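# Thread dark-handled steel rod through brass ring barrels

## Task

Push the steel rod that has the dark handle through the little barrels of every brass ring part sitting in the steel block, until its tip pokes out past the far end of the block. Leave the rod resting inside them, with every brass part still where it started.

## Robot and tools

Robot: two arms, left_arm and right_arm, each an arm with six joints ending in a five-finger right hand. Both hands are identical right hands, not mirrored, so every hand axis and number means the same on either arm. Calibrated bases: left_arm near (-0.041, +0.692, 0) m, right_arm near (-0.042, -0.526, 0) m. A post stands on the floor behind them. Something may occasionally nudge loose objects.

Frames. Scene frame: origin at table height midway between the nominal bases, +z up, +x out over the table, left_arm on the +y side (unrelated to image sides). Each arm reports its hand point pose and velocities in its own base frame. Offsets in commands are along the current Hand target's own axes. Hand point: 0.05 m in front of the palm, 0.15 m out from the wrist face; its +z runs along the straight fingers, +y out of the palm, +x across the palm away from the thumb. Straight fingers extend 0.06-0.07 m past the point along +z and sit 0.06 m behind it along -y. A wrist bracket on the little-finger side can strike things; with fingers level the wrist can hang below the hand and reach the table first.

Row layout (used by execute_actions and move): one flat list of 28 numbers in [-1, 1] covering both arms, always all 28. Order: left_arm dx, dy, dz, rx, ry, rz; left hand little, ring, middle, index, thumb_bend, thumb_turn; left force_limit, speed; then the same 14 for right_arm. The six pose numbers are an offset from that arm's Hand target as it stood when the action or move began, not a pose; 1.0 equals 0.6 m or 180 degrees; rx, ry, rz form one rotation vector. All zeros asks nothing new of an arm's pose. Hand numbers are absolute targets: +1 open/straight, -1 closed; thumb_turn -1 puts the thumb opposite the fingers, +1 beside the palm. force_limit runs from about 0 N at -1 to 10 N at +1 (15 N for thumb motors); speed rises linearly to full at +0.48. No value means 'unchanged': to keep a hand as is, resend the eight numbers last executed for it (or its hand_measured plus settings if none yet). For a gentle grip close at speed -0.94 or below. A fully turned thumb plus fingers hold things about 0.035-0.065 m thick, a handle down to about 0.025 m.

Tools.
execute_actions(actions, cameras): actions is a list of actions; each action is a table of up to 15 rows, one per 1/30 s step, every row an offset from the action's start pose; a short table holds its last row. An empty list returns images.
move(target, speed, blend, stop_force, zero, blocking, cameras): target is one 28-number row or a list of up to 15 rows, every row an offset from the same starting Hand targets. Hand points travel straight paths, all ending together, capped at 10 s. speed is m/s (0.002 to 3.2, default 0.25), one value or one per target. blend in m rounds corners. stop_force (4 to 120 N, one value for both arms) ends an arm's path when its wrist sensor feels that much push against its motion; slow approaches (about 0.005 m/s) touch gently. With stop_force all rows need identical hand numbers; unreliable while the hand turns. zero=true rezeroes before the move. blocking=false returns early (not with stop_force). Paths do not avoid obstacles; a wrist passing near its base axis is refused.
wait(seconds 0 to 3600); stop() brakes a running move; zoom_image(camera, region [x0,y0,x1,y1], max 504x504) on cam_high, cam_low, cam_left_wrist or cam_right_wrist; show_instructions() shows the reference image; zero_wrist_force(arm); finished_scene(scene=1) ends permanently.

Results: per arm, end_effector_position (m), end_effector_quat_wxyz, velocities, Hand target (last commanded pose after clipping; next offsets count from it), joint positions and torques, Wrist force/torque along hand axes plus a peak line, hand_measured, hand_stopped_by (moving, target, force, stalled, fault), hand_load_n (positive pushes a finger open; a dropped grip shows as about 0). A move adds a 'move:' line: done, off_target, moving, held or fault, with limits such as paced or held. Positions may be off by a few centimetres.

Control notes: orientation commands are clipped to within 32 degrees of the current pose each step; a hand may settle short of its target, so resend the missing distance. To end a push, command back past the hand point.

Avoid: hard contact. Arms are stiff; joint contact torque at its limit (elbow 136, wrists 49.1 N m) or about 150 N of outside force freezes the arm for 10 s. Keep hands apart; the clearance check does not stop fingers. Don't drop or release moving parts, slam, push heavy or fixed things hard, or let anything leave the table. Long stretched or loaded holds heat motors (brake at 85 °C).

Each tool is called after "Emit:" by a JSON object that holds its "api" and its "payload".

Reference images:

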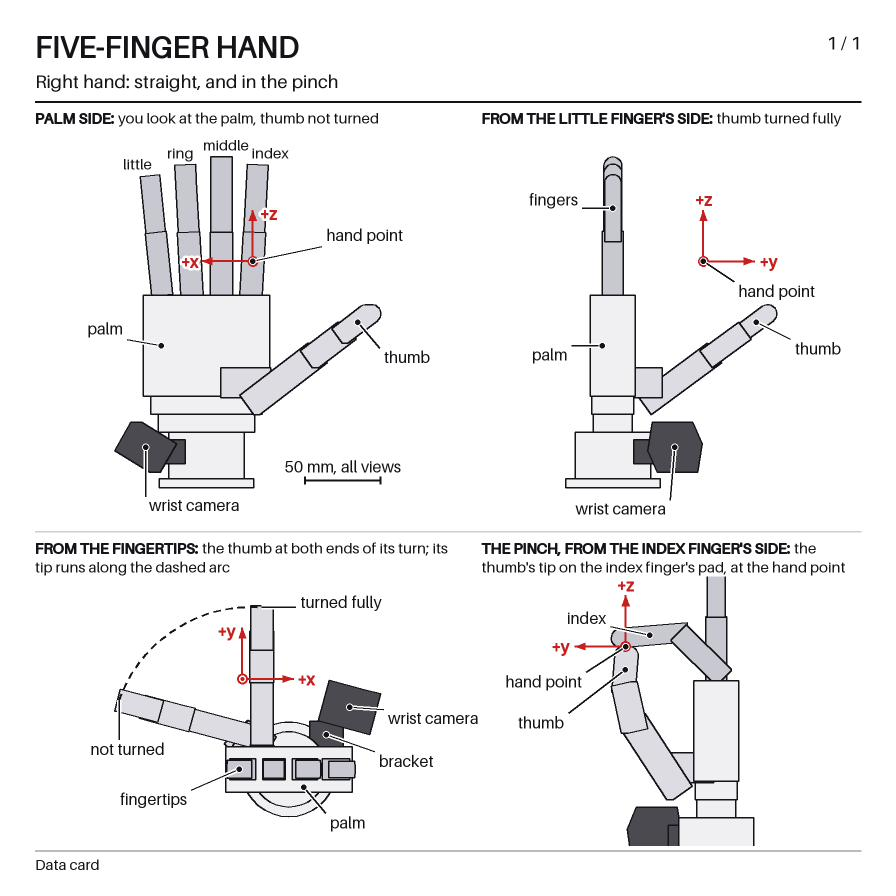

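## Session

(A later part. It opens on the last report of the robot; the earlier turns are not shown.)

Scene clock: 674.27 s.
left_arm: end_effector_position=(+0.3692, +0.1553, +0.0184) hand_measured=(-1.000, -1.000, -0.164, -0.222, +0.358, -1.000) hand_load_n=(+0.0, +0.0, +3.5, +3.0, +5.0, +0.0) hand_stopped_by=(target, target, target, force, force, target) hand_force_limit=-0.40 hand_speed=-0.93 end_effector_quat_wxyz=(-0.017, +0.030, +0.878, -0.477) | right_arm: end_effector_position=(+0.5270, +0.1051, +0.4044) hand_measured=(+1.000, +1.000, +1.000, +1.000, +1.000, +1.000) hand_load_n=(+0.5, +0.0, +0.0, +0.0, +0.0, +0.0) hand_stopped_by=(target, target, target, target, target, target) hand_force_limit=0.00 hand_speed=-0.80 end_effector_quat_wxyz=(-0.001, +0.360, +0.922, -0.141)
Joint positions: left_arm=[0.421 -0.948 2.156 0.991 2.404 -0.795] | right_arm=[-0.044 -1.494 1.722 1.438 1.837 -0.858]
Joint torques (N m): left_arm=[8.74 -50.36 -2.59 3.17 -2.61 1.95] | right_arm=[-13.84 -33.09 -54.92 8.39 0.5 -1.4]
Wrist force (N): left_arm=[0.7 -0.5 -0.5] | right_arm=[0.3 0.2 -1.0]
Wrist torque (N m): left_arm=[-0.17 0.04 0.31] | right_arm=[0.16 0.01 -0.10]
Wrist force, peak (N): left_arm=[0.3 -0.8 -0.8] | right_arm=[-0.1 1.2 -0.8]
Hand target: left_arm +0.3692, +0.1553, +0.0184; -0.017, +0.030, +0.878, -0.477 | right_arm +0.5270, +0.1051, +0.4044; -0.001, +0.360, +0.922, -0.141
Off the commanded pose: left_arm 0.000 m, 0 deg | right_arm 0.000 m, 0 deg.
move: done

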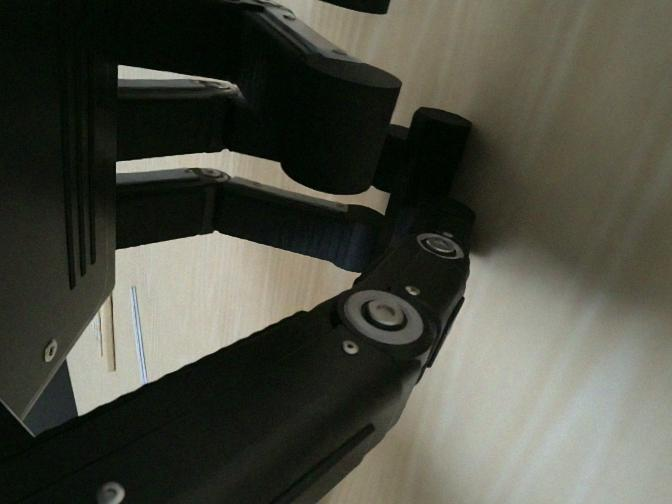

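Emit:
{"api": "move", "payload": {"target": [0,0,0,0,0,0,-1,-1,-0.165,-0.5,0.05,-1,0.1,-0.93,0,0,0,0,0,0,1,1,1,1,1,1,0,-0.8], "speed": 0.006}}

Emit:
{"api": "move", "payload": {"target": [0,-0.028,-0.018,0,0,0,-1,-1,-0.165,-0.5,0.05,-1,0.1,-0.93,0,0,0,0,0,0,1,1,1,1,1,1,0,-0.8], "speed": 0.02, "cameras": ["cam_left_wrist"]}}

Scene clock: 679.27 s.
left_arm: end_effector_position=(+0.3692, +0.1553, +0.0184) hand_measured=(-1.000, -1.000, -0.164, -0.222, +0.342, -1.000) hand_load_n=(+0.0, +0.0, +6.0, +5.5, +8.0, +0.0) hand_stopped_by=(target, target, target, force, force, target) hand_force_limit=0.10 hand_speed=-0.93 end_effector_quat_wxyz=(-0.017, +0.030, +0.878, -0.477) | right_arm: end_effector_position=(+0.5270, +0.1051, +0.4044) hand_measured=(+1.000, +1.000, +1.000, +1.000, +1.000, +1.000) hand_load_n=(+0.0, +0.0, +0.0, +0.0, +0.0, +0.0) hand_stopped_by=(target, target, target, target, target, target) hand_force_limit=0.00 hand_speed=-0.80 end_effector_quat_wxyz=(-0.001, +0.360, +0.922, -0.141)
Joint positions: left_arm=[0.421 -0.948 2.156 0.991 2.404 -0.795] | right_arm=[-0.044 -1.494 1.722 1.438 1.837 -0.858]
Joint torques (N m): left_arm=[9.13 -49.47 -3.3 3.22 -2.49 1.77] | right_arm=[-15.64 -33.37 -54.44 8.24 0.2 -1.43]
Wrist force (N): left_arm=[0.5 -0.3 -0.9] | right_arm=[0.4 0.2 -0.7]
Wrist torque (N m): left_arm=[-0.12 0.09 0.30] | right_arm=[0.14 0.00 -0.11]
Wrist force, peak (N): left_arm=[0.3 -0.6 -1.0] | right_arm=[0.3 0.9 -1.0]
Hand target: left_arm +0.3692, +0.1553, +0.0184; -0.017, +0.030, +0.878, -0.477 | right_arm +0.5270, +0.1051, +0.4044; -0.001, +0.360, +0.922, -0.141
Off the commanded pose: left_arm 0.000 m, 0 deg | right_arm 0.000 m, 0 deg.
move: done

Scene clock: 680.53 s.
left_arm: end_effector_position=(+0.3691, +0.1552, +0.0385) hand_measured=(-1.000, -1.000, -0.164, -0.222, +0.342, -1.000) hand_load_n=(+0.0, +0.0, +6.0, +4.5, +8.0, +0.0) hand_stopped_by=(target, target, target, force, force, target) hand_force_limit=0.10 hand_speed=-0.93 end_effector_quat_wxyz=(-0.017, +0.030, +0.878, -0.477) | right_arm: end_effector_position=(+0.5270, +0.1051, +0.4044) hand_measured=(+1.000, +1.000, +1.000, +1.000, +1.000, +1.000) hand_load_n=(+0.0, +0.0, +0.0, +0.0, +0.0, +0.0) hand_stopped_by=(target, target, target, target, target, target) hand_force_limit=0.00 hand_speed=-0.80 end_effector_quat_wxyz=(-0.001, +0.360, +0.922, -0.141)
Joint positions: left_arm=[0.421 -0.984 2.158 1.025 2.404 -0.795] | right_arm=[-0.044 -1.494 1.722 1.438 1.837 -0.858]
Joint torques (N m): left_arm=[-15.9 -48.87 -4.44 2.07 4.39 -1.25] | right_arm=[-15.95 -32.44 -54.35 8.37 0.53 -1.48]
Wrist force (N): left_arm=[0.8 -0.4 -0.7] | right_arm=[0.7 0.5 -1.4]
Wrist torque (N m): left_arm=[-0.11 0.05 0.29] | right_arm=[0.22 -0.03 -0.08]
Wrist force, peak (N): left_arm=[0.6 -0.7 -0.8] | right_arm=[0.7 0.5 -1.4]
Hand target: left_arm +0.3692, +0.1552, +0.0384; -0.017, +0.030, +0.878, -0.477 | right_arm +0.5270, +0.1051, +0.4044; -0.001, +0.360, +0.922, -0.141
Off the commanded pose: left_arm 0.000 m, 0 deg | right_arm 0.000 m, 0 deg.
move: done

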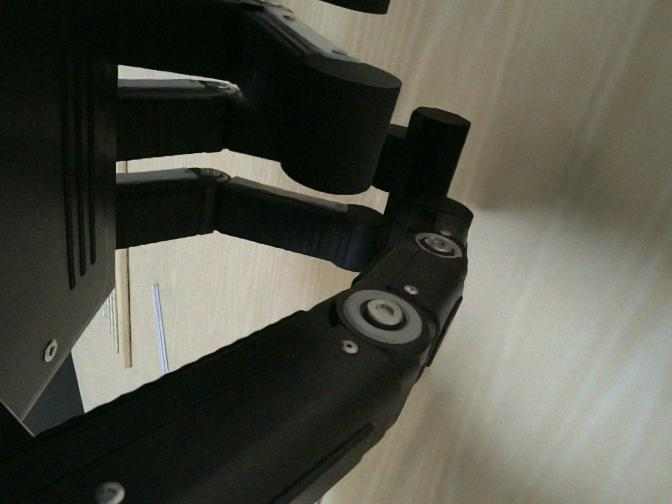

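Emit:
{"api": "move", "payload": {"target": [0,-0.14,-0.09,0,0,0,-1,-1,-0.165,-0.5,0.05,-1,0.1,-0.93,0,0,0,0,0,0,1,1,1,1,1,1,0,-0.8], "speed": 0.08, "cameras": ["cam_left_wrist","cam_low","cam_high"]}}

Emit:
{"api": "zoom_image", "payload": {"camera": "cam_low", "region": [320, 40, 440, 150]}}

Scene clock: 683.97 s.
left_arm: end_effector_position=(+0.3692, +0.1548, +0.1383) hand_measured=(-1.000, -1.000, -0.164, -0.222, +0.342, -1.000) hand_load_n=(+0.0, +0.0, +6.0, +4.5, +7.5, +0.0) hand_stopped_by=(target, target, target, force, force, target) hand_force_limit=0.10 hand_speed=-0.93 end_effector_quat_wxyz=(-0.017, +0.030, +0.878, -0.477) end_effector_velocity=(+0.001, +0.000, -0.002) end_effector_angular_velocity=(+0.001, -0.003, +0.000) | right_arm: end_effector_position=(+0.5270, +0.1051, +0.4044) hand_measured=(+1.000, +1.000, +1.000, +1.000, +1.000, +1.000) hand_load_n=(+0.0, +0.0, +0.0, +0.0, +0.0, +0.0) hand_stopped_by=(target, target, target, target, target, target) hand_force_limit=0.00 hand_speed=-0.80 end_effector_quat_wxyz=(-0.001, +0.360, +0.922, -0.141)
Joint positions: left_arm=[0.42 -1.157 2.147 1.208 2.404 -0.796] | right_arm=[-0.044 -1.494 1.722 1.438 1.837 -0.858]
Joint velocities: left_arm=[-0.001 0.003 0 -0.006 0 0] | right_arm=[within noise]
Joint torques (N m): left_arm=[-9.86 -42.4 -13.59 1.56 3.98 0.83] | right_arm=[-14.55 -32.83 -54.4 8.31 0.46 -1.44]
Wrist force (N): left_arm=[0.4 -0.3 -0.6] | right_arm=[0.5 0.2 -0.7]
Wrist torque (N m): left_arm=[-0.10 0.14 0.26] | right_arm=[0.13 -0.03 -0.10]
Wrist force, peak (N): left_arm=[0.3 -1.5 -1.1] | right_arm=[0.3 1.0 -1.2]
Hand target: left_arm +0.3691, +0.1548, +0.1383; -0.017, +0.030, +0.878, -0.477 | right_arm +0.5270, +0.1051, +0.4044; -0.001, +0.360, +0.922, -0.141
Off the commanded pose: left_arm 0.000 m, 0 deg | right_arm 0.000 m, 0 deg.
move: done
Images, in order (width x height): cam_high 672x504, cam_low 672x504, cam_left_wrist 672x504.

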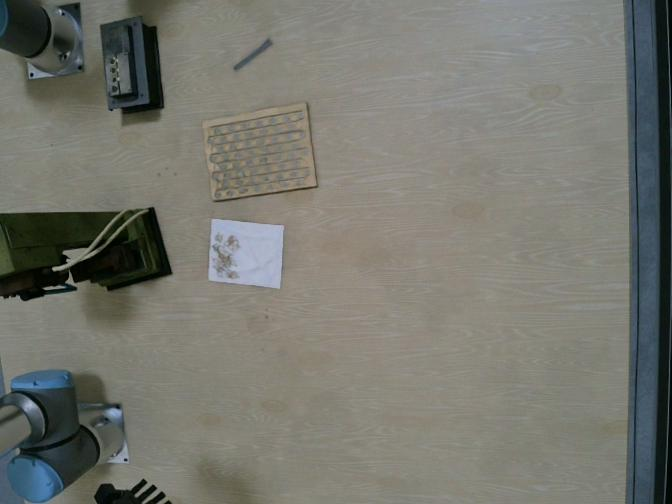

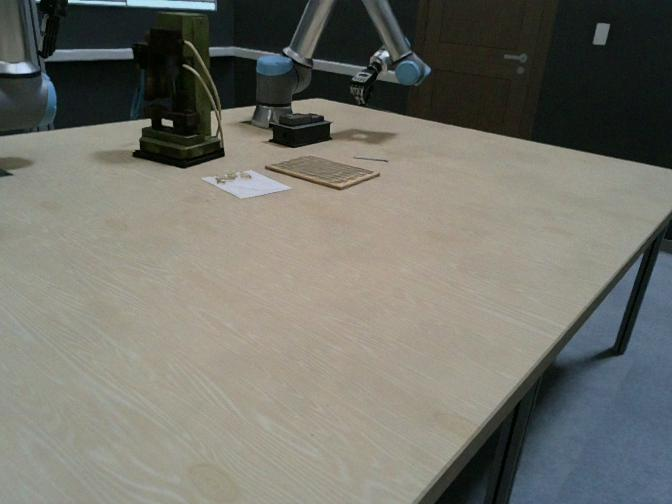

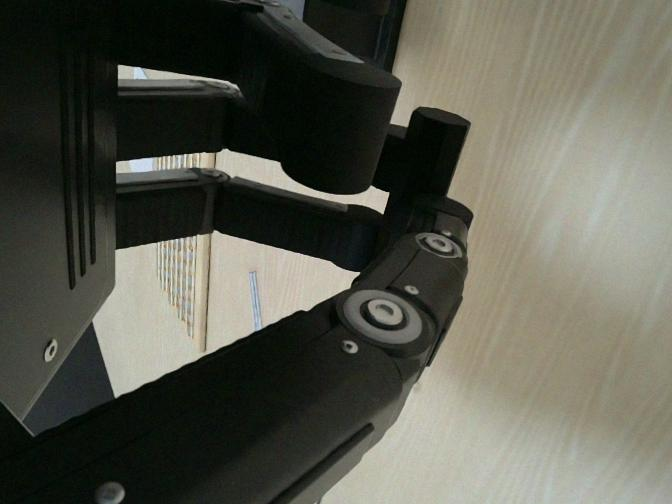

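Scaled by 4.200.

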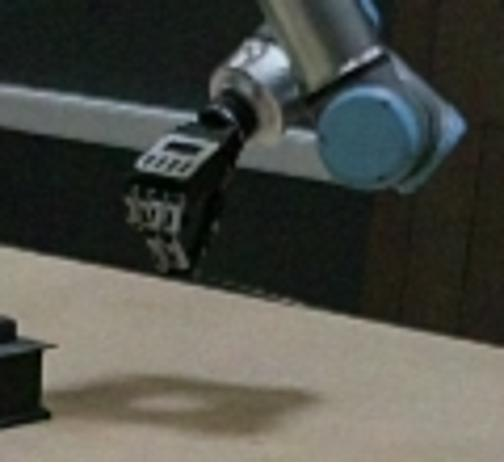

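Emit:
{"api": "move", "payload": {"target": [[-0.1408,-0.2687,-0.0762,0,0,0,-1,-1,-0.165,-0.5,0.05,-1,0.1,-0.93,0,0,0,0,0,0,1,1,1,1,1,1,0,-0.8],[-0.1752,-0.543,0.3403,0.0003,-0.233,-0.151,-1,-1,-0.165,-0.5,0.05,-1,0.1,-0.93,0,0,0,0,0,0,1,1,1,1,1,1,0,-0.8],[-0.0022,-0.6885,0.718,0.0006,-0.4564,-0.2958,-1,-1,-0.165,-0.5,0.05,-1,0.1,-0.93,0,0,0,0,0,0,1,1,1,1,1,1,0,-0.8]], "speed": 0.2, "blend": [0.05,0.05,0], "cameras": ["cam_left_wrist","cam_high","cam_low"]}}

Scene clock: 708.90 s.
left_arm: end_effector_position=(+0.3591, -0.3756, +0.2625) hand_measured=(-1.000, -1.000, -0.164, -0.222, +0.342, -1.000) hand_load_n=(+0.0, +0.0, +6.5, +1.0, +5.5, +0.0) hand_stopped_by=(target, target, target, force, force, target) hand_force_limit=0.10 hand_speed=-0.93 end_effector_quat_wxyz=(+0.313, -0.577, +0.662, -0.362) | right_arm: end_effector_position=(+0.5270, +0.1051, +0.4044) hand_measured=(+1.000, +1.000, +1.000, +1.000, +1.000, +1.000) hand_load_n=(+0.0, +0.0, +0.0, +0.0, +0.0, -0.5) hand_stopped_by=(target, target, target, target, target, target) hand_force_limit=0.00 hand_speed=-0.80 end_effector_quat_wxyz=(-0.001, +0.360, +0.922, -0.141)
Joint positions: left_arm=[-1.596 -1.547 2.128 0.809 0.583 -4.502] | right_arm=[-0.044 -1.494 1.722 1.438 1.837 -0.858]
Joint torques (N m): left_arm=[-3.41 -32.21 -32.76 4.26 -1.6 -0.64] | right_arm=[-14.71 -32.51 -54.83 8.3 0.46 -1.4]
Wrist force (N): left_arm=[-0.1 -0.8 -0.5] | right_arm=[0.2 0.3 -1.0]
Wrist torque (N m): left_arm=[-0.12 0.17 -0.02] | right_arm=[0.17 0.03 -0.11]
Wrist force, peak (N): left_arm=[8.6 1.8 -0.2] | right_arm=[0.1 1.1 -1.2]
Hand target: left_arm +0.3591, -0.3756, +0.2625; +0.313, -0.577, +0.662, -0.362 (not the last commanded pose) | right_arm +0.5270, +0.1051, +0.4044; -0.001, +0.360, +0.922, -0.141
Off the commanded pose: left_arm 0.063 m, 12 deg | right_arm 0.000 m, 0 deg.
FORCE FAULT: contact force on the left arm reached its limit, and that arm stopped. The contact can be on any part of that arm, not only on its tool. That arm's remaining commands of this call were not run. That arm is still stopped at the end of this call. That arm stays stopped for about 10 more seconds. Until then a move that you send moves the other arm only, and its call returns only when the move has ended. Once the stop has ended, the next robot result says so. If the stop ends while you think or write, that arm runs what you send next, counted from a new Hand target: where the arm stands when the stop ends. While its stop runs, that arm, its gripper or tool too, takes no new command. Until it ends, the stop uses up actions while you think or wait. An arm that is not stopped still takes commands.
move: fault (left_arm); path passed 2 of 3 targets
Images, in order (width x height): cam_high 672x504, cam_low 672x504, cam_left_wrist 672x504.

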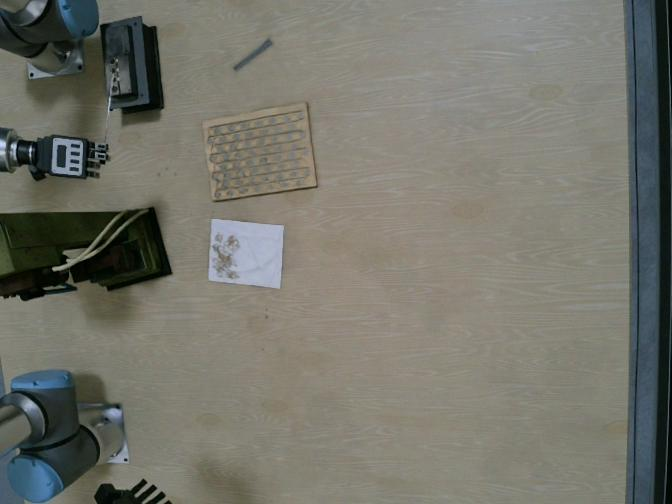

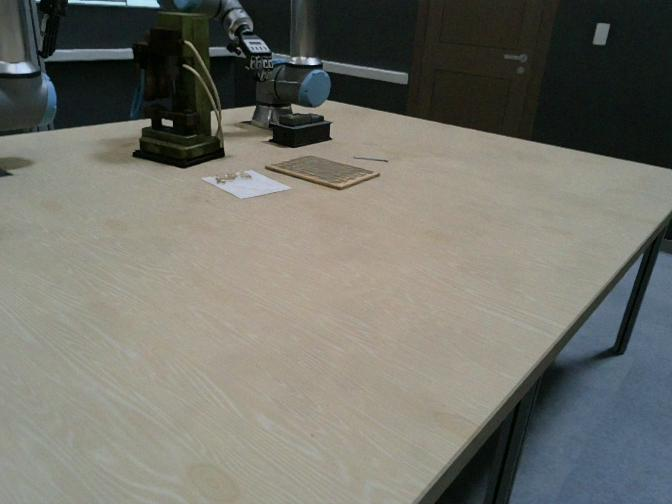

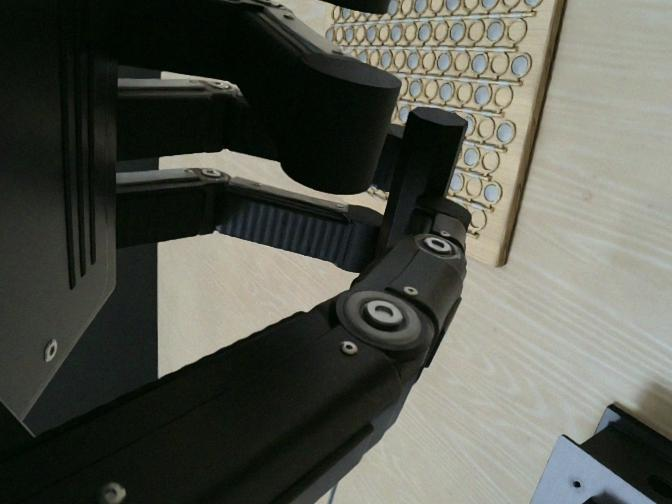

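Emit:
{"api": "zoom_image", "payload": {"camera": "cam_high", "region": [0, 0, 200, 200]}}

Emit:
{"api": "zoom_image", "payload": {"camera": "cam_low", "region": [120, 0, 360, 170]}}

Scaled by 2.520.

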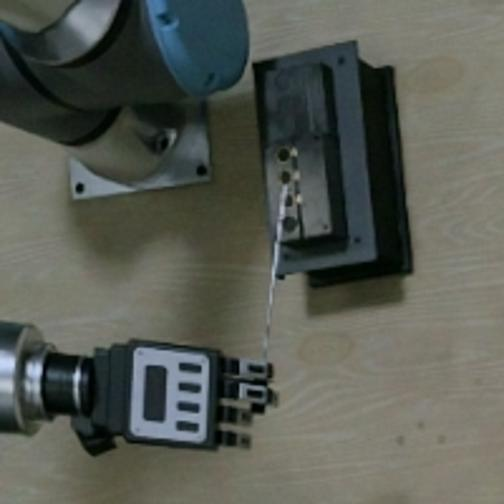

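Scaled by 2.100.

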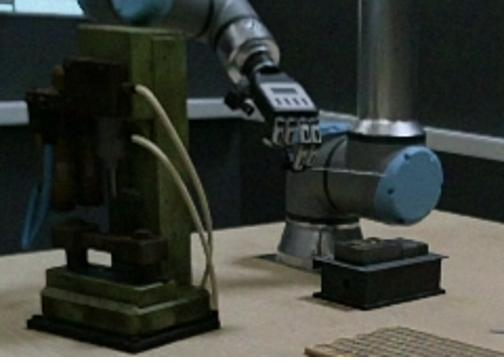

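Emit:
{"api": "wait", "payload": {"seconds": 1}}

Scene clock: 773.23 s.
left_arm: end_effector_position=(+0.3591, -0.3756, +0.2625) hand_measured=(-1.000, -1.000, -0.164, -0.222, +0.342, -1.000) hand_load_n=(+0.0, +0.0, +6.5, +1.0, +5.5, +0.0) hand_stopped_by=(target, target, target, force, force, target) hand_force_limit=0.10 hand_speed=-0.93 end_effector_quat_wxyz=(+0.313, -0.577, +0.662, -0.362) | right_arm: end_effector_position=(+0.5270, +0.1051, +0.4044) hand_measured=(+1.000, +1.000, +1.000, +1.000, +1.000, +1.000) hand_load_n=(+0.0, +0.0, +0.0, +0.0, +0.0, +0.0) hand_stopped_by=(target, target, target, target, target, target) hand_force_limit=0.00 hand_speed=-0.80 end_effector_quat_wxyz=(-0.001, +0.360, +0.922, -0.141)
Joint positions: left_arm=[-1.596 -1.547 2.128 0.809 0.583 -4.502] | right_arm=[-0.044 -1.494 1.722 1.438 1.837 -0.858]
Joint torques (N m): left_arm=[-1.14 -32.17 -33.49 3.61 -1.44 0.19] | right_arm=[-15.88 -32.5 -55.02 8.25 0.68 -1.29]
Wrist force (N): left_arm=[-0.3 -1.0 -0.7] | right_arm=[0.3 0.7 -1.1]
Wrist torque (N m): left_arm=[-0.14 0.22 -0.04] | right_arm=[0.24 0.02 -0.09]
Wrist force, peak (N): left_arm=[-0.2 -1.4 -0.8] | right_arm=[0.6 0.9 -1.2]
Hand target: left_arm +0.3591, -0.3756, +0.2625; +0.313, -0.577, +0.662, -0.362 (not the last commanded pose) | right_arm +0.5270, +0.1051, +0.4044; -0.001, +0.360, +0.922, -0.141
Off the commanded pose: left_arm 0.063 m, 12 deg | right_arm 0.000 m, 0 deg.
FORCE FAULT, CONTINUED: the left arm's stop, for the force fault that an earlier result reported, is over. The rest of the stop counts as 20 of the actions that you can send in this scene. That arm's target is now where it stood when the stop ended, not its last command. That arm accepts commands again.
wait: 1.00 s; at rest from the start

Emit:
{"api": "move", "payload": {"target": [[-0.1723,-0.095,0.0323,0,0,0,-1,-1,-0.165,-0.5,0.05,-1,0.1,-0.93,0,0,0,0,0,0,1,1,1,1,1,1,0,-0.8],[-0.0267,0.0045,0.0005,-0.3164,-0.0341,-0.0603,-1,-1,-0.165,-0.5,0.05,-1,0.1,-0.93,0,0,0,0,0,0,1,1,1,1,1,1,0,-0.8]], "speed": 0.12, "blend": [0.03,0], "cameras": ["cam_left_wrist","cam_high","cam_low"]}}

Emit:
{"api": "zoom_image", "payload": {"camera": "cam_high", "region": [0, 0, 200, 200]}}

Emit:
{"api": "zoom_image", "payload": {"camera": "cam_low", "region": [120, 0, 360, 170]}}

Scene clock: 786.83 s.
left_arm: end_effector_position=(+0.3602, -0.3596, +0.2601) hand_measured=(-1.000, -1.000, -0.164, -0.222, +0.342, -1.000) hand_load_n=(+0.0, +0.0, +6.5, +1.5, +5.5, +0.0) hand_stopped_by=(target, target, target, force, force, target) hand_force_limit=0.10 hand_speed=-0.93 end_effector_quat_wxyz=(+0.000, +0.731, -0.682, +0.000) | right_arm: end_effector_position=(+0.5270, +0.1051, +0.4044) hand_measured=(+1.000, +1.000, +1.000, +1.000, +1.000, +1.000) hand_load_n=(+0.0, +0.0, +0.0, +0.0, +0.0, +0.0) hand_stopped_by=(target, target, target, target, target, target) hand_force_limit=0.00 hand_speed=-0.80 end_effector_quat_wxyz=(-0.001, +0.360, +0.922, -0.141)
Joint positions: left_arm=[-1.05 -1.324 1.772 1.122 1.571 -4.26] | right_arm=[-0.044 -1.494 1.722 1.438 1.837 -0.858]
Joint torques (N m): left_arm=[-13.6 -63.61 -24.24 1.7 -3.51 -0.7] | right_arm=[-15.25 -33.23 -54.96 8.13 0.78 -1.48]
Wrist force (N): left_arm=[-0.2 -1.0 -1.4] | right_arm=[0.4 0.8 -0.8]
Wrist torque (N m): left_arm=[-0.07 0.12 -0.11] | right_arm=[0.23 -0.01 -0.08]
Wrist force, peak (N): left_arm=[-0.2 -1.3 -2.0] | right_arm=[0.3 0.9 -1.5]
Hand target: left_arm +0.3601, -0.3595, +0.2600; +0.000, +0.731, -0.682, +0.000 | right_arm +0.5270, +0.1051, +0.4044; -0.001, +0.360, +0.922, -0.141
Off the commanded pose: left_arm 0.000 m, 0 deg | right_arm 0.000 m, 0 deg.
move: done
Images, in order (width x height): cam_high 672x504, cam_low 672x504, cam_left_wrist 672x504.

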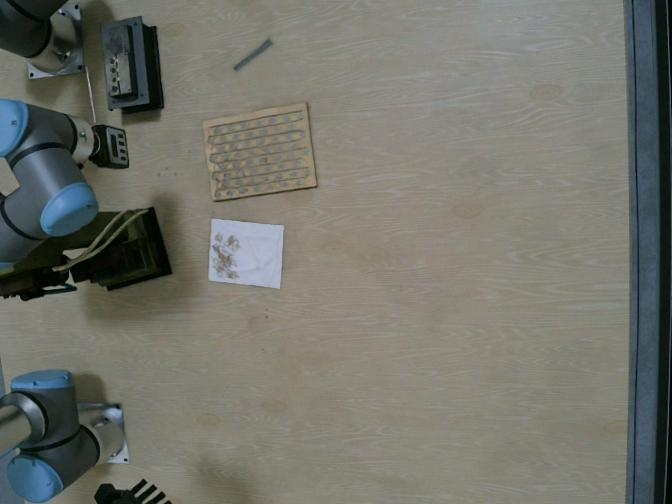

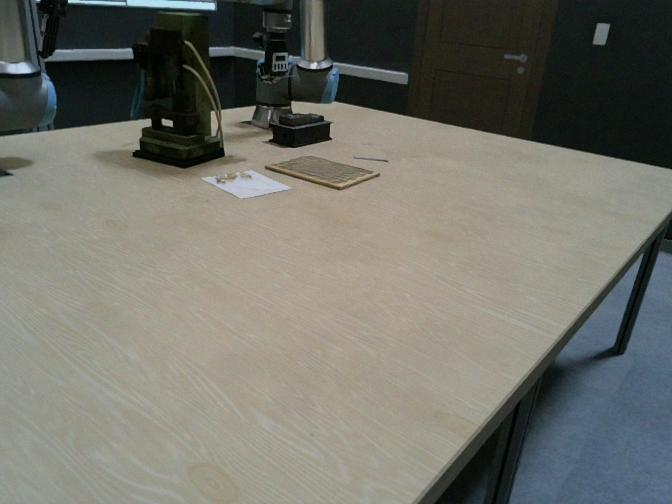

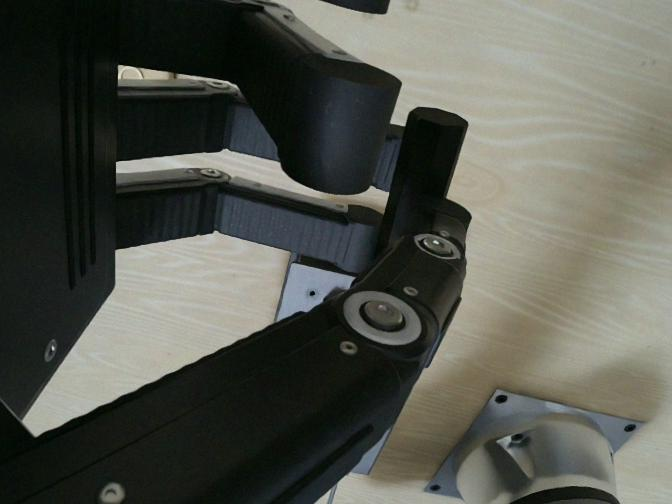

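Scaled by 2.520.

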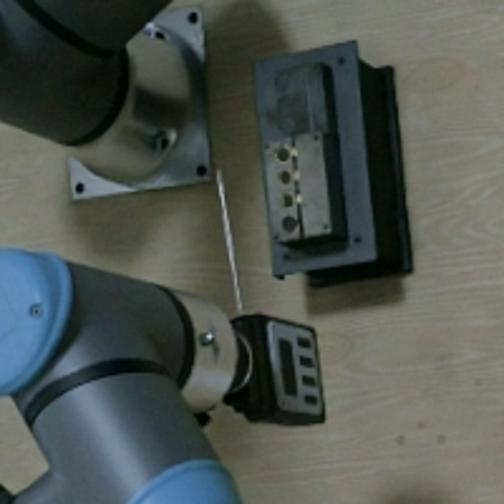

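Scaled by 2.100.

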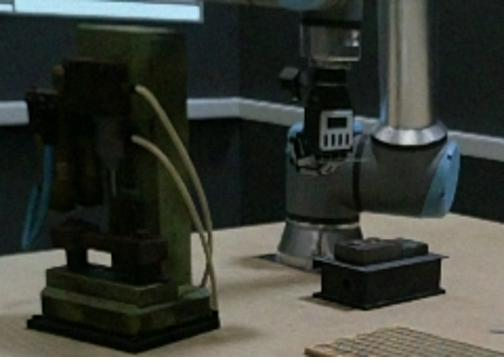

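Emit:
{"api": "move", "payload": {"target": [[0,0,0,0,0,0,-1,-1,-0.165,-0.5,0.05,-1,0.1,-0.93,0.2678,0.5077,-0.1587,0.0116,0.2853,-0.0167,1,1,1,1,1,1,0,-0.8],[0,0,0,0,0,0,-1,-1,-0.165,-0.5,0.05,-1,0.1,-0.93,0.6907,0.9798,-0.0825,0.0233,0.5706,-0.0334,1,1,1,1,1,1,0,-0.8]], "speed": 0.25, "blend": [0.05,0], "cameras": ["cam_right_wrist","cam_high","cam_low"]}}

Scene clock: 818.40 s.
left_arm: end_effector_position=(+0.3601, -0.3595, +0.2600) hand_measured=(-1.000, -1.000, -0.164, -0.222, +0.342, -1.000) hand_load_n=(+0.0, +0.0, +6.5, +1.0, +5.5, +0.0) hand_stopped_by=(target, target, target, force, force, target) hand_force_limit=0.10 hand_speed=-0.93 end_effector_quat_wxyz=(+0.000, +0.731, -0.682, +0.000) | right_arm: end_effector_position=(+0.6151, +0.8053, +0.2575) hand_measured=(+1.000, +1.000, +1.000, +1.000, +1.000, +1.000) hand_load_n=(+0.0, -0.5, +0.0, +0.0, +0.0, +0.0) hand_stopped_by=(target, target, target, target, target, target) hand_force_limit=0.00 hand_speed=-0.80 end_effector_quat_wxyz=(+0.738, -0.292, -0.585, -0.164)
Joint positions: left_arm=[-1.05 -1.324 1.772 1.122 1.571 -4.26] | right_arm=[0.467 -0.599 1.317 2.765 0.445 -1.637]
Joint torques (N m): left_arm=[-14.27 -63.74 -26.57 1.79 -3.7 -1.44] | right_arm=[-8.01 -99.7 -50.39 1.95 -1.95 -2.35]
Wrist force (N): left_arm=[-0.5 -0.9 -1.2] | right_arm=[1.5 -0.3 -0.6]
Wrist torque (N m): left_arm=[-0.07 0.15 -0.11] | right_arm=[-0.12 0.03 0.16]
Wrist force, peak (N): left_arm=[-0.8 -1.0 -1.6] | right_arm=[-0.2 1.8 0.7]
Hand target: left_arm +0.3601, -0.3595, +0.2600; +0.000, +0.731, -0.682, +0.000 | right_arm +0.6152, +0.8054, +0.2575; +0.738, -0.292, -0.585, -0.164
Off the commanded pose: left_arm 0.000 m, 0 deg | right_arm 0.000 m, 0 deg.
move: done
Images, in order (width x height): cam_high 672x504, cam_low 672x504, cam_right_wrist 672x504.

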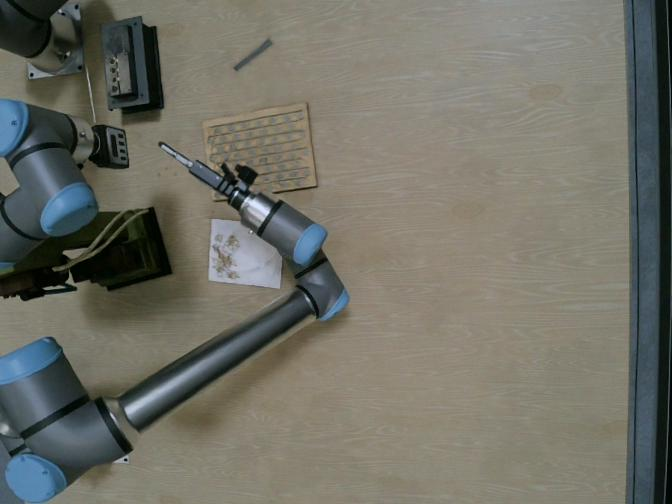

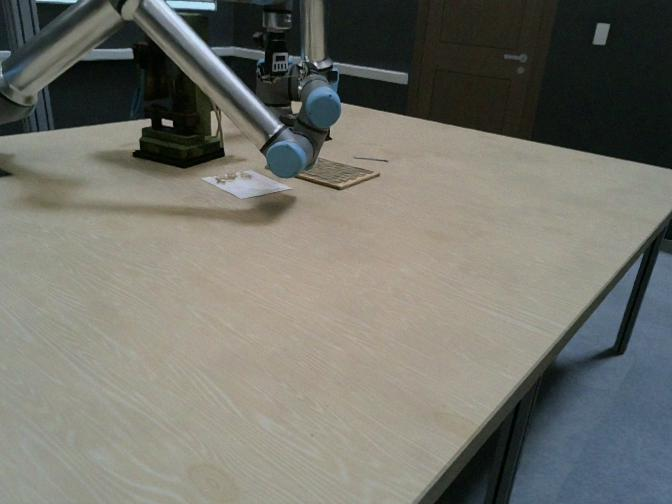

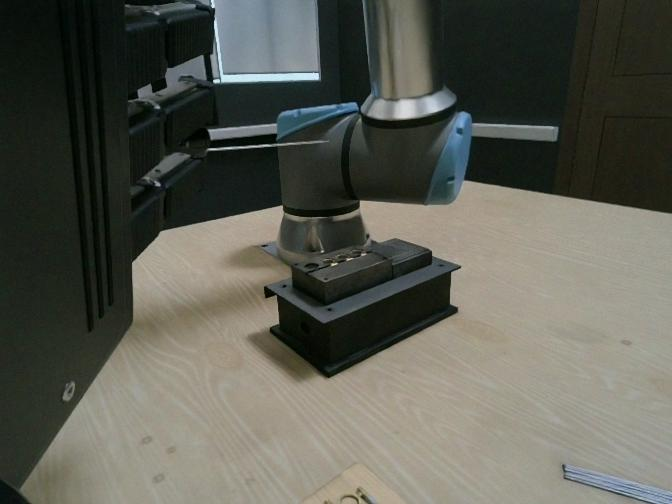

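Emit:
{"api": "zoom_image", "payload": {"camera": "cam_right_wrist", "region": [270, 220, 470, 320]}}

Emit:
{"api": "zoom_image", "payload": {"camera": "cam_right_wrist", "region": [130, 80, 350, 200]}}

Scaled by 2.520.

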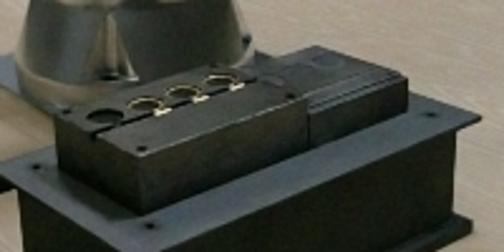

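Scaled by 2.291.

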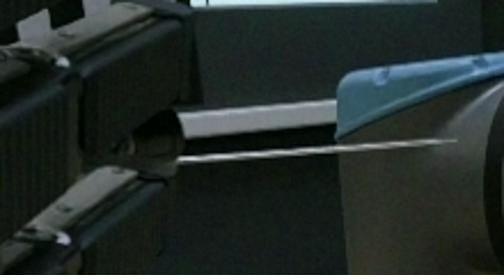

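Emit:
{"api": "move", "payload": {"target": [[0,0,0,0,0,0,-1,-1,-0.165,-0.5,0.05,-1,0.1,-0.93,0,0,0,0,0,0,-1,-1,-1,-1,1,1,0,0.2],[0,0,0,0,0,0,-1,-1,-0.165,-0.5,0.05,-1,0.1,-0.93,-0.0448,0.0717,0.2625,0.0714,-0.0601,0.0068,-1,-1,-1,-1,1,1,0,0.2]], "speed": 0.15, "cameras": ["cam_right_wrist"]}}

Scene clock: 842.40 s.
left_arm: end_effector_position=(+0.3601, -0.3595, +0.2600) hand_measured=(-1.000, -1.000, -0.164, -0.222, +0.342, -1.000) hand_load_n=(+0.5, +0.0, +6.5, +1.5, +5.5, +0.0) hand_stopped_by=(target, target, target, force, force, target) hand_force_limit=0.10 hand_speed=-0.93 end_effector_quat_wxyz=(+0.000, +0.731, -0.682, +0.000) | right_arm: end_effector_position=(+0.5381, +0.9014, +0.2474) hand_measured=(-1.000, -1.000, -1.000, -1.000, +1.000, +1.000) hand_load_n=(+0.0, +0.0, +0.0, +0.0, +0.0, +0.0) hand_stopped_by=(target, target, target, target, target, target) hand_force_limit=0.00 hand_speed=0.20 end_effector_quat_wxyz=(+0.719, -0.244, -0.645, -0.088)
Joint positions: left_arm=[-1.05 -1.324 1.772 1.122 1.571 -4.26] | right_arm=[0.604 -0.489 1.059 2.675 0.485 -1.423]
Joint torques (N m): left_arm=[-13.77 -63.66 -26.73 1.95 -3.51 -1.26] | right_arm=[2.32 -106.18 -39.44 0.94 0.1 -0.06]
Wrist force (N): left_arm=[-0.6 -1.0 -1.5] | right_arm=[1.4 -0.4 -0.3]
Wrist torque (N m): left_arm=[-0.07 0.17 -0.12] | right_arm=[-0.15 0.07 0.38]
Wrist force, peak (N): left_arm=[-0.5 -1.3 -1.6] | right_arm=[-0.7 4.9 7.2]
Hand target: left_arm +0.3601, -0.3595, +0.2600; +0.000, +0.731, -0.682, +0.000 | right_arm +0.5381, +0.9014, +0.2474; +0.719, -0.244, -0.645, -0.088 (not the last commanded pose)
Off the commanded pose: left_arm 0.000 m, 0 deg | right_arm 0.042 m, 4 deg.
FORCE FAULT: contact force on the right arm reached its limit, and that arm stopped. The contact can be on any part of that arm, not only on its tool. That arm's remaining commands of this call were not run. That arm is still stopped at the end of this call. That arm stays stopped for about 10 more seconds. Until then a move that you send moves the other arm only, and its call returns only when the move has ended. Once the stop has ended, the next robot result says so. If the stop ends while you think or write, that arm runs what you send next, counted from a new Hand target: where the arm stands when the stop ends. While its stop runs, that arm, its gripper or tool too, takes no new command. Until it ends, the stop uses up actions while you think or wait. An arm that is not stopped still takes commands.
move: fault (right_arm); path passed 1 of 2 targets

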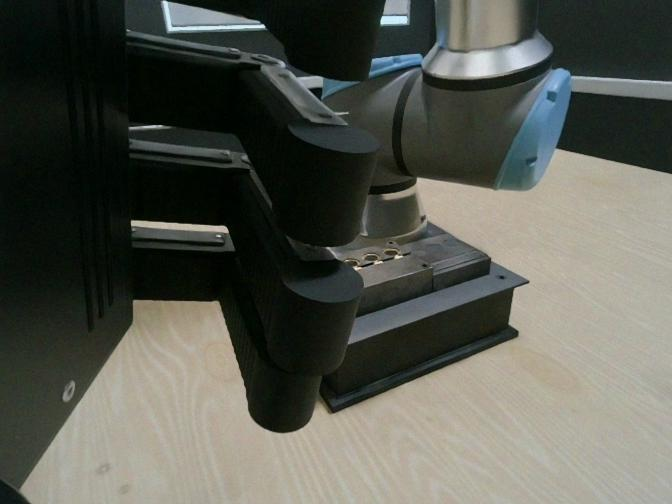

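Emit:
{"api": "wait", "payload": {"seconds": 1}}

Scene clock: 850.70 s.
left_arm: end_effector_position=(+0.3601, -0.3595, +0.2600) hand_measured=(-1.000, -1.000, -0.164, -0.222, +0.342, -1.000) hand_load_n=(+0.0, +0.0, +6.0, +1.0, +5.5, +0.0) hand_stopped_by=(target, target, target, force, force, target) hand_force_limit=0.10 hand_speed=-0.93 end_effector_quat_wxyz=(+0.000, +0.731, -0.682, +0.000) | right_arm: end_effector_position=(+0.5381, +0.9014, +0.2474) hand_measured=(-1.000, -1.000, -1.000, -1.000, +1.000, +1.000) hand_load_n=(+0.0, +0.0, +0.0, +0.0, +0.0, +0.0) hand_stopped_by=(target, target, target, target, target, target) hand_force_limit=0.00 hand_speed=0.20 end_effector_quat_wxyz=(+0.719, -0.244, -0.645, -0.088)
Joint positions: left_arm=[-1.05 -1.324 1.772 1.122 1.571 -4.26] | right_arm=[0.604 -0.489 1.059 2.675 0.485 -1.423]
Joint torques (N m): left_arm=[-13.5 -64.14 -27.31 2.04 -3.3 -1.14] | right_arm=[2.26 -106.64 -39.89 0.9 -0.03 0.04]
Wrist force (N): left_arm=[-0.3 -0.6 -1.4] | right_arm=[1.3 -0.1 -0.3]
Wrist torque (N m): left_arm=[-0.01 0.12 -0.09] | right_arm=[-0.09 0.08 0.39]
Wrist force, peak (N): left_arm=[-0.1 -1.1 -1.8] | right_arm=[1.6 0.0 -1.0]
Hand target: left_arm +0.3601, -0.3595, +0.2600; +0.000, +0.731, -0.682, +0.000 | right_arm +0.5381, +0.9014, +0.2474; +0.719, -0.244, -0.645, -0.088 (not the last commanded pose)
Off the commanded pose: left_arm 0.000 m, 0 deg | right_arm 0.042 m, 4 deg.
FORCE FAULT, CONTINUED: the right arm was still stopped when this call began, by the force fault that an earlier result reported. Since the last result the stop counts as 17 of the actions that you can send in this scene. That arm is still stopped at the end of this call. That arm stays stopped for about 1 more second. If the stop ends while you think or write, that arm runs what you send next, counted from a new Hand target: where the arm stands when the stop ends. While its stop runs, that arm, its gripper or tool too, takes no new command.
wait: 1.00 s; at rest from the start

Emit:
{"api": "move", "payload": {"target": [[0,0,0,0,0,0,-1,-1,-0.165,-0.5,0.05,-1,0.1,-0.93,0.0752,-0.1028,-0.1835,-0.0536,0.0444,-0.0047,-1,-1,-1,-1,1,1,0,0.2],[0,0,0,0,0,0,-1,-1,-0.165,-0.5,0.05,-1,0.1,-0.93,0.0752,-0.1028,-0.1835,-0.0536,0.0444,-0.0047,1,1,1,1,1,1,0,0.2]], "speed": 0.15, "cameras": ["cam_right_wrist","cam_high"]}}

Scene clock: 854.30 s.
left_arm: end_effector_position=(+0.3601, -0.3595, +0.2600) hand_measured=(-1.000, -1.000, -0.164, -0.222, +0.342, -1.000) hand_load_n=(+0.0, +0.0, +6.0, +1.0, +6.0, +0.0) hand_stopped_by=(target, target, target, force, force, target) hand_force_limit=0.10 hand_speed=-0.93 end_effector_quat_wxyz=(+0.000, +0.731, -0.682, +0.000) | right_arm: end_effector_position=(+0.6150, +0.8054, +0.3005) hand_measured=(+1.000, +1.000, +1.000, +1.000, +1.000, +1.000) hand_load_n=(+0.0, +0.0, +0.0, +0.0, +0.0, +0.0) hand_stopped_by=(target, target, target, target, target, target) hand_force_limit=0.00 hand_speed=0.20 end_effector_quat_wxyz=(+0.738, -0.292, -0.586, -0.164)
Joint positions: left_arm=[-1.05 -1.324 1.772 1.122 1.571 -4.26] | right_arm=[0.467 -0.646 1.319 2.808 0.444 -1.636]
Joint torques (N m): left_arm=[-11.81 -64.16 -27.47 2.18 -2.98 -0.94] | right_arm=[14.54 -90.38 -50.93 -3.79 2.03 -0.62]
Wrist force (N): left_arm=[-0.3 -1.0 -1.0] | right_arm=[1.7 -0.6 -0.6]
Wrist torque (N m): left_arm=[-0.09 0.12 -0.10] | right_arm=[-0.17 0.01 0.15]
Wrist force, peak (N): left_arm=[-0.5 -1.2 -1.6] | right_arm=[2.2 -1.1 -2.0]
Hand target: left_arm +0.3601, -0.3595, +0.2600; +0.000, +0.731, -0.682, +0.000 | right_arm +0.6150, +0.8054, +0.3005; +0.738, -0.292, -0.586, -0.164
Off the commanded pose: left_arm 0.000 m, 0 deg | right_arm 0.000 m, 0 deg.
FORCE FAULT, CONTINUED: the right arm's stop, for the force fault that an earlier result reported, is over. The rest of the stop counts as 2 of the actions that you can send in this scene. The stop ended before this call began, so that arm ran this call's commands, counted from a new Hand target: where the arm stood when the stop ended. During its stop the right arm's controller moved it back a little.
move: done
Images, in order (width x height): cam_high 672x504, cam_right_wrist 672x504.

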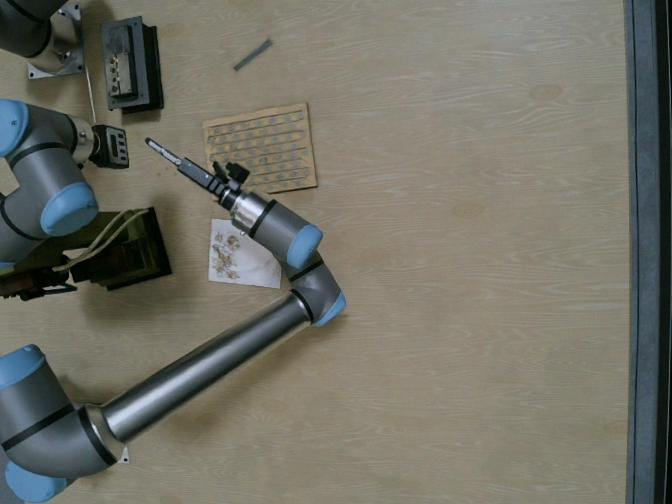

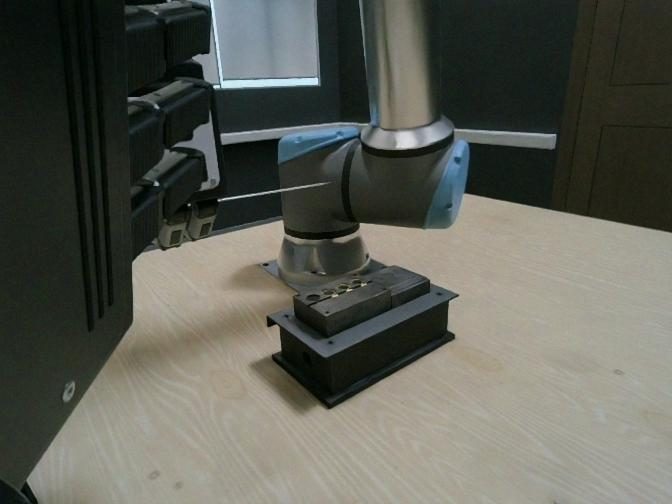

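Emit:
{"api": "zoom_image", "payload": {"camera": "cam_high", "region": [70, 10, 190, 130]}}

Emit:
{"api": "zoom_image", "payload": {"camera": "cam_right_wrist", "region": [200, 160, 480, 370]}}

Scaled by 4.200.

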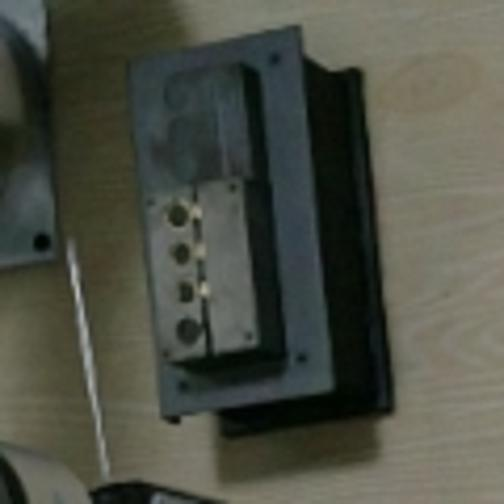

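Scaled by 1.800.

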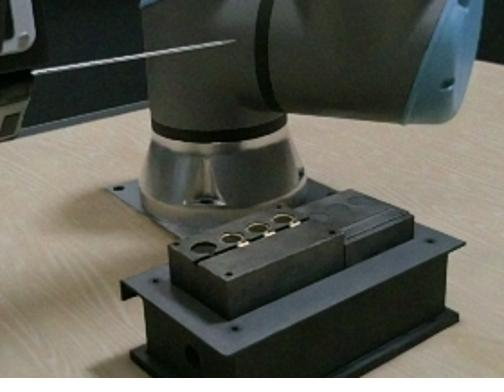

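Emit:
{"api": "move", "payload": {"target": [0.0372,0.0677,0.1642,0,0,0.0277,-1,-1,-0.165,-0.5,0.05,-1,0.1,-0.93,0,0,0,0,0,0,1,1,1,1,1,1,0,0.2], "speed": 0.08, "cameras": ["cam_right_wrist","cam_high","cam_left_wrist"]}}

Emit:
{"api": "zoom_image", "payload": {"camera": "cam_high", "region": [80, 20, 180, 120]}}

Emit:
{"api": "zoom_image", "payload": {"camera": "cam_right_wrist", "region": [220, 220, 460, 380]}}

Scene clock: 881.70 s.
left_arm: end_effector_position=(+0.3435, -0.3701, +0.2186) hand_measured=(-1.000, -1.000, -0.164, -0.222, +0.342, -1.000) hand_load_n=(+0.0, +0.0, +6.5, +1.0, +5.5, +0.0) hand_stopped_by=(target, target, target, force, force, target) hand_force_limit=0.10 hand_speed=-0.93 end_effector_quat_wxyz=(+0.000, +0.718, -0.696, +0.000) | right_arm: end_effector_position=(+0.6150, +0.8054, +0.3005) hand_measured=(+1.000, +1.000, +1.000, +1.000, +1.000, +1.000) hand_load_n=(+0.0, +0.0, +0.0, +0.0, +0.0, +0.0) hand_stopped_by=(target, target, target, target, target, target) hand_force_limit=0.00 hand_speed=0.20 end_effector_quat_wxyz=(+0.738, -0.292, -0.586, -0.164)
Joint positions: left_arm=[-1.09 -1.298 1.819 1.049 1.571 -4.263] | right_arm=[0.467 -0.646 1.319 2.808 0.444 -1.636]
Joint torques (N m): left_arm=[-2.15 -54.06 -33.83 3.01 0.09 0.17] | right_arm=[15.01 -88.41 -44.93 -1.71 -1.51 -0.47]
Wrist force (N): left_arm=[-0.1 -1.2 -1.3] | right_arm=[1.4 -0.3 -0.8]
Wrist torque (N m): left_arm=[-0.09 0.07 0.15] | right_arm=[-0.11 0.07 0.14]
Wrist force, peak (N): left_arm=[-0.6 -1.7 -3.0] | right_arm=[1.9 -0.2 -0.6]
Hand target: left_arm +0.3435, -0.3701, +0.2186; +0.000, +0.718, -0.696, +0.000 (not the last commanded pose) | right_arm +0.6150, +0.8054, +0.3005; +0.738, -0.292, -0.586, -0.164
Off the commanded pose: left_arm 0.063 m, 3 deg | right_arm 0.000 m, 0 deg.
FORCE FAULT: contact force on the left arm reached its limit, and that arm stopped. The contact can be on any part of that arm, not only on its tool. That arm's remaining commands of this call were not run. That arm is still stopped at the end of this call. That arm stays stopped for about 10 more seconds. Until then a move that you send moves the other arm only, and its call returns only when the move has ended. Once the stop has ended, the next robot result says so. If the stop ends while you think or write, that arm runs what you send next, counted from a new Hand target: where the arm stands when the stop ends. While its stop runs, that arm, its gripper or tool too, takes no new command. Until it ends, the stop uses up actions while you think or wait. An arm that is not stopped still takes commands.
move: fault (left_arm)
Images, in order (width x height): cam_high 672x504, cam_left_wrist 672x504, cam_right_wrist 672x504.

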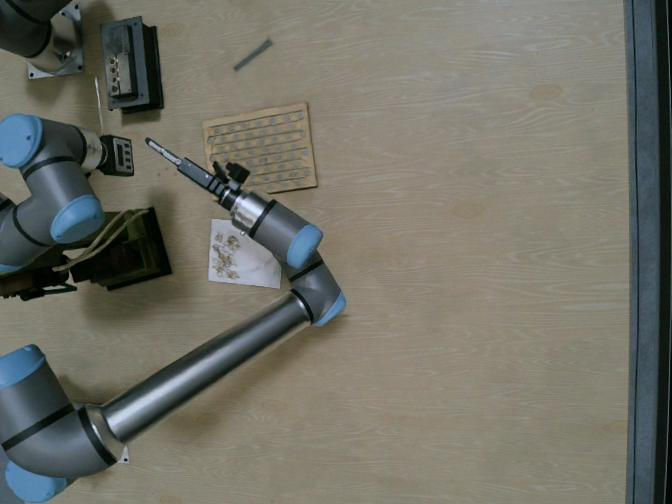

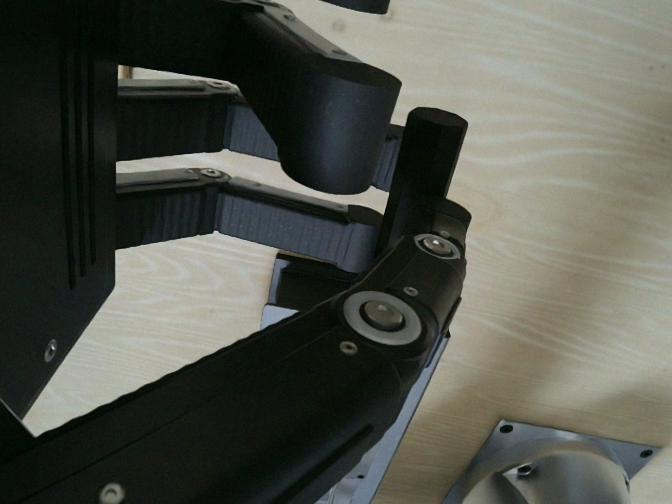

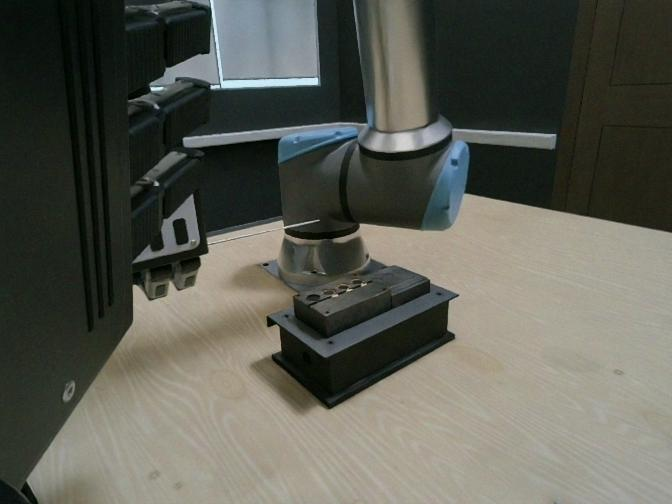

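Scaled by 5.040.

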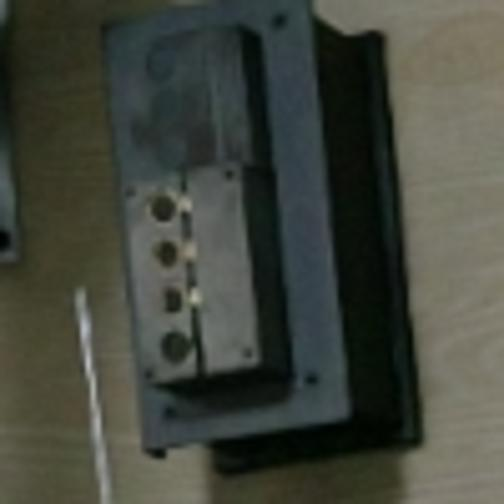

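Scaled by 2.100.

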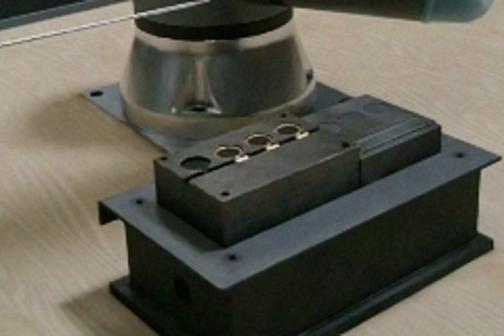

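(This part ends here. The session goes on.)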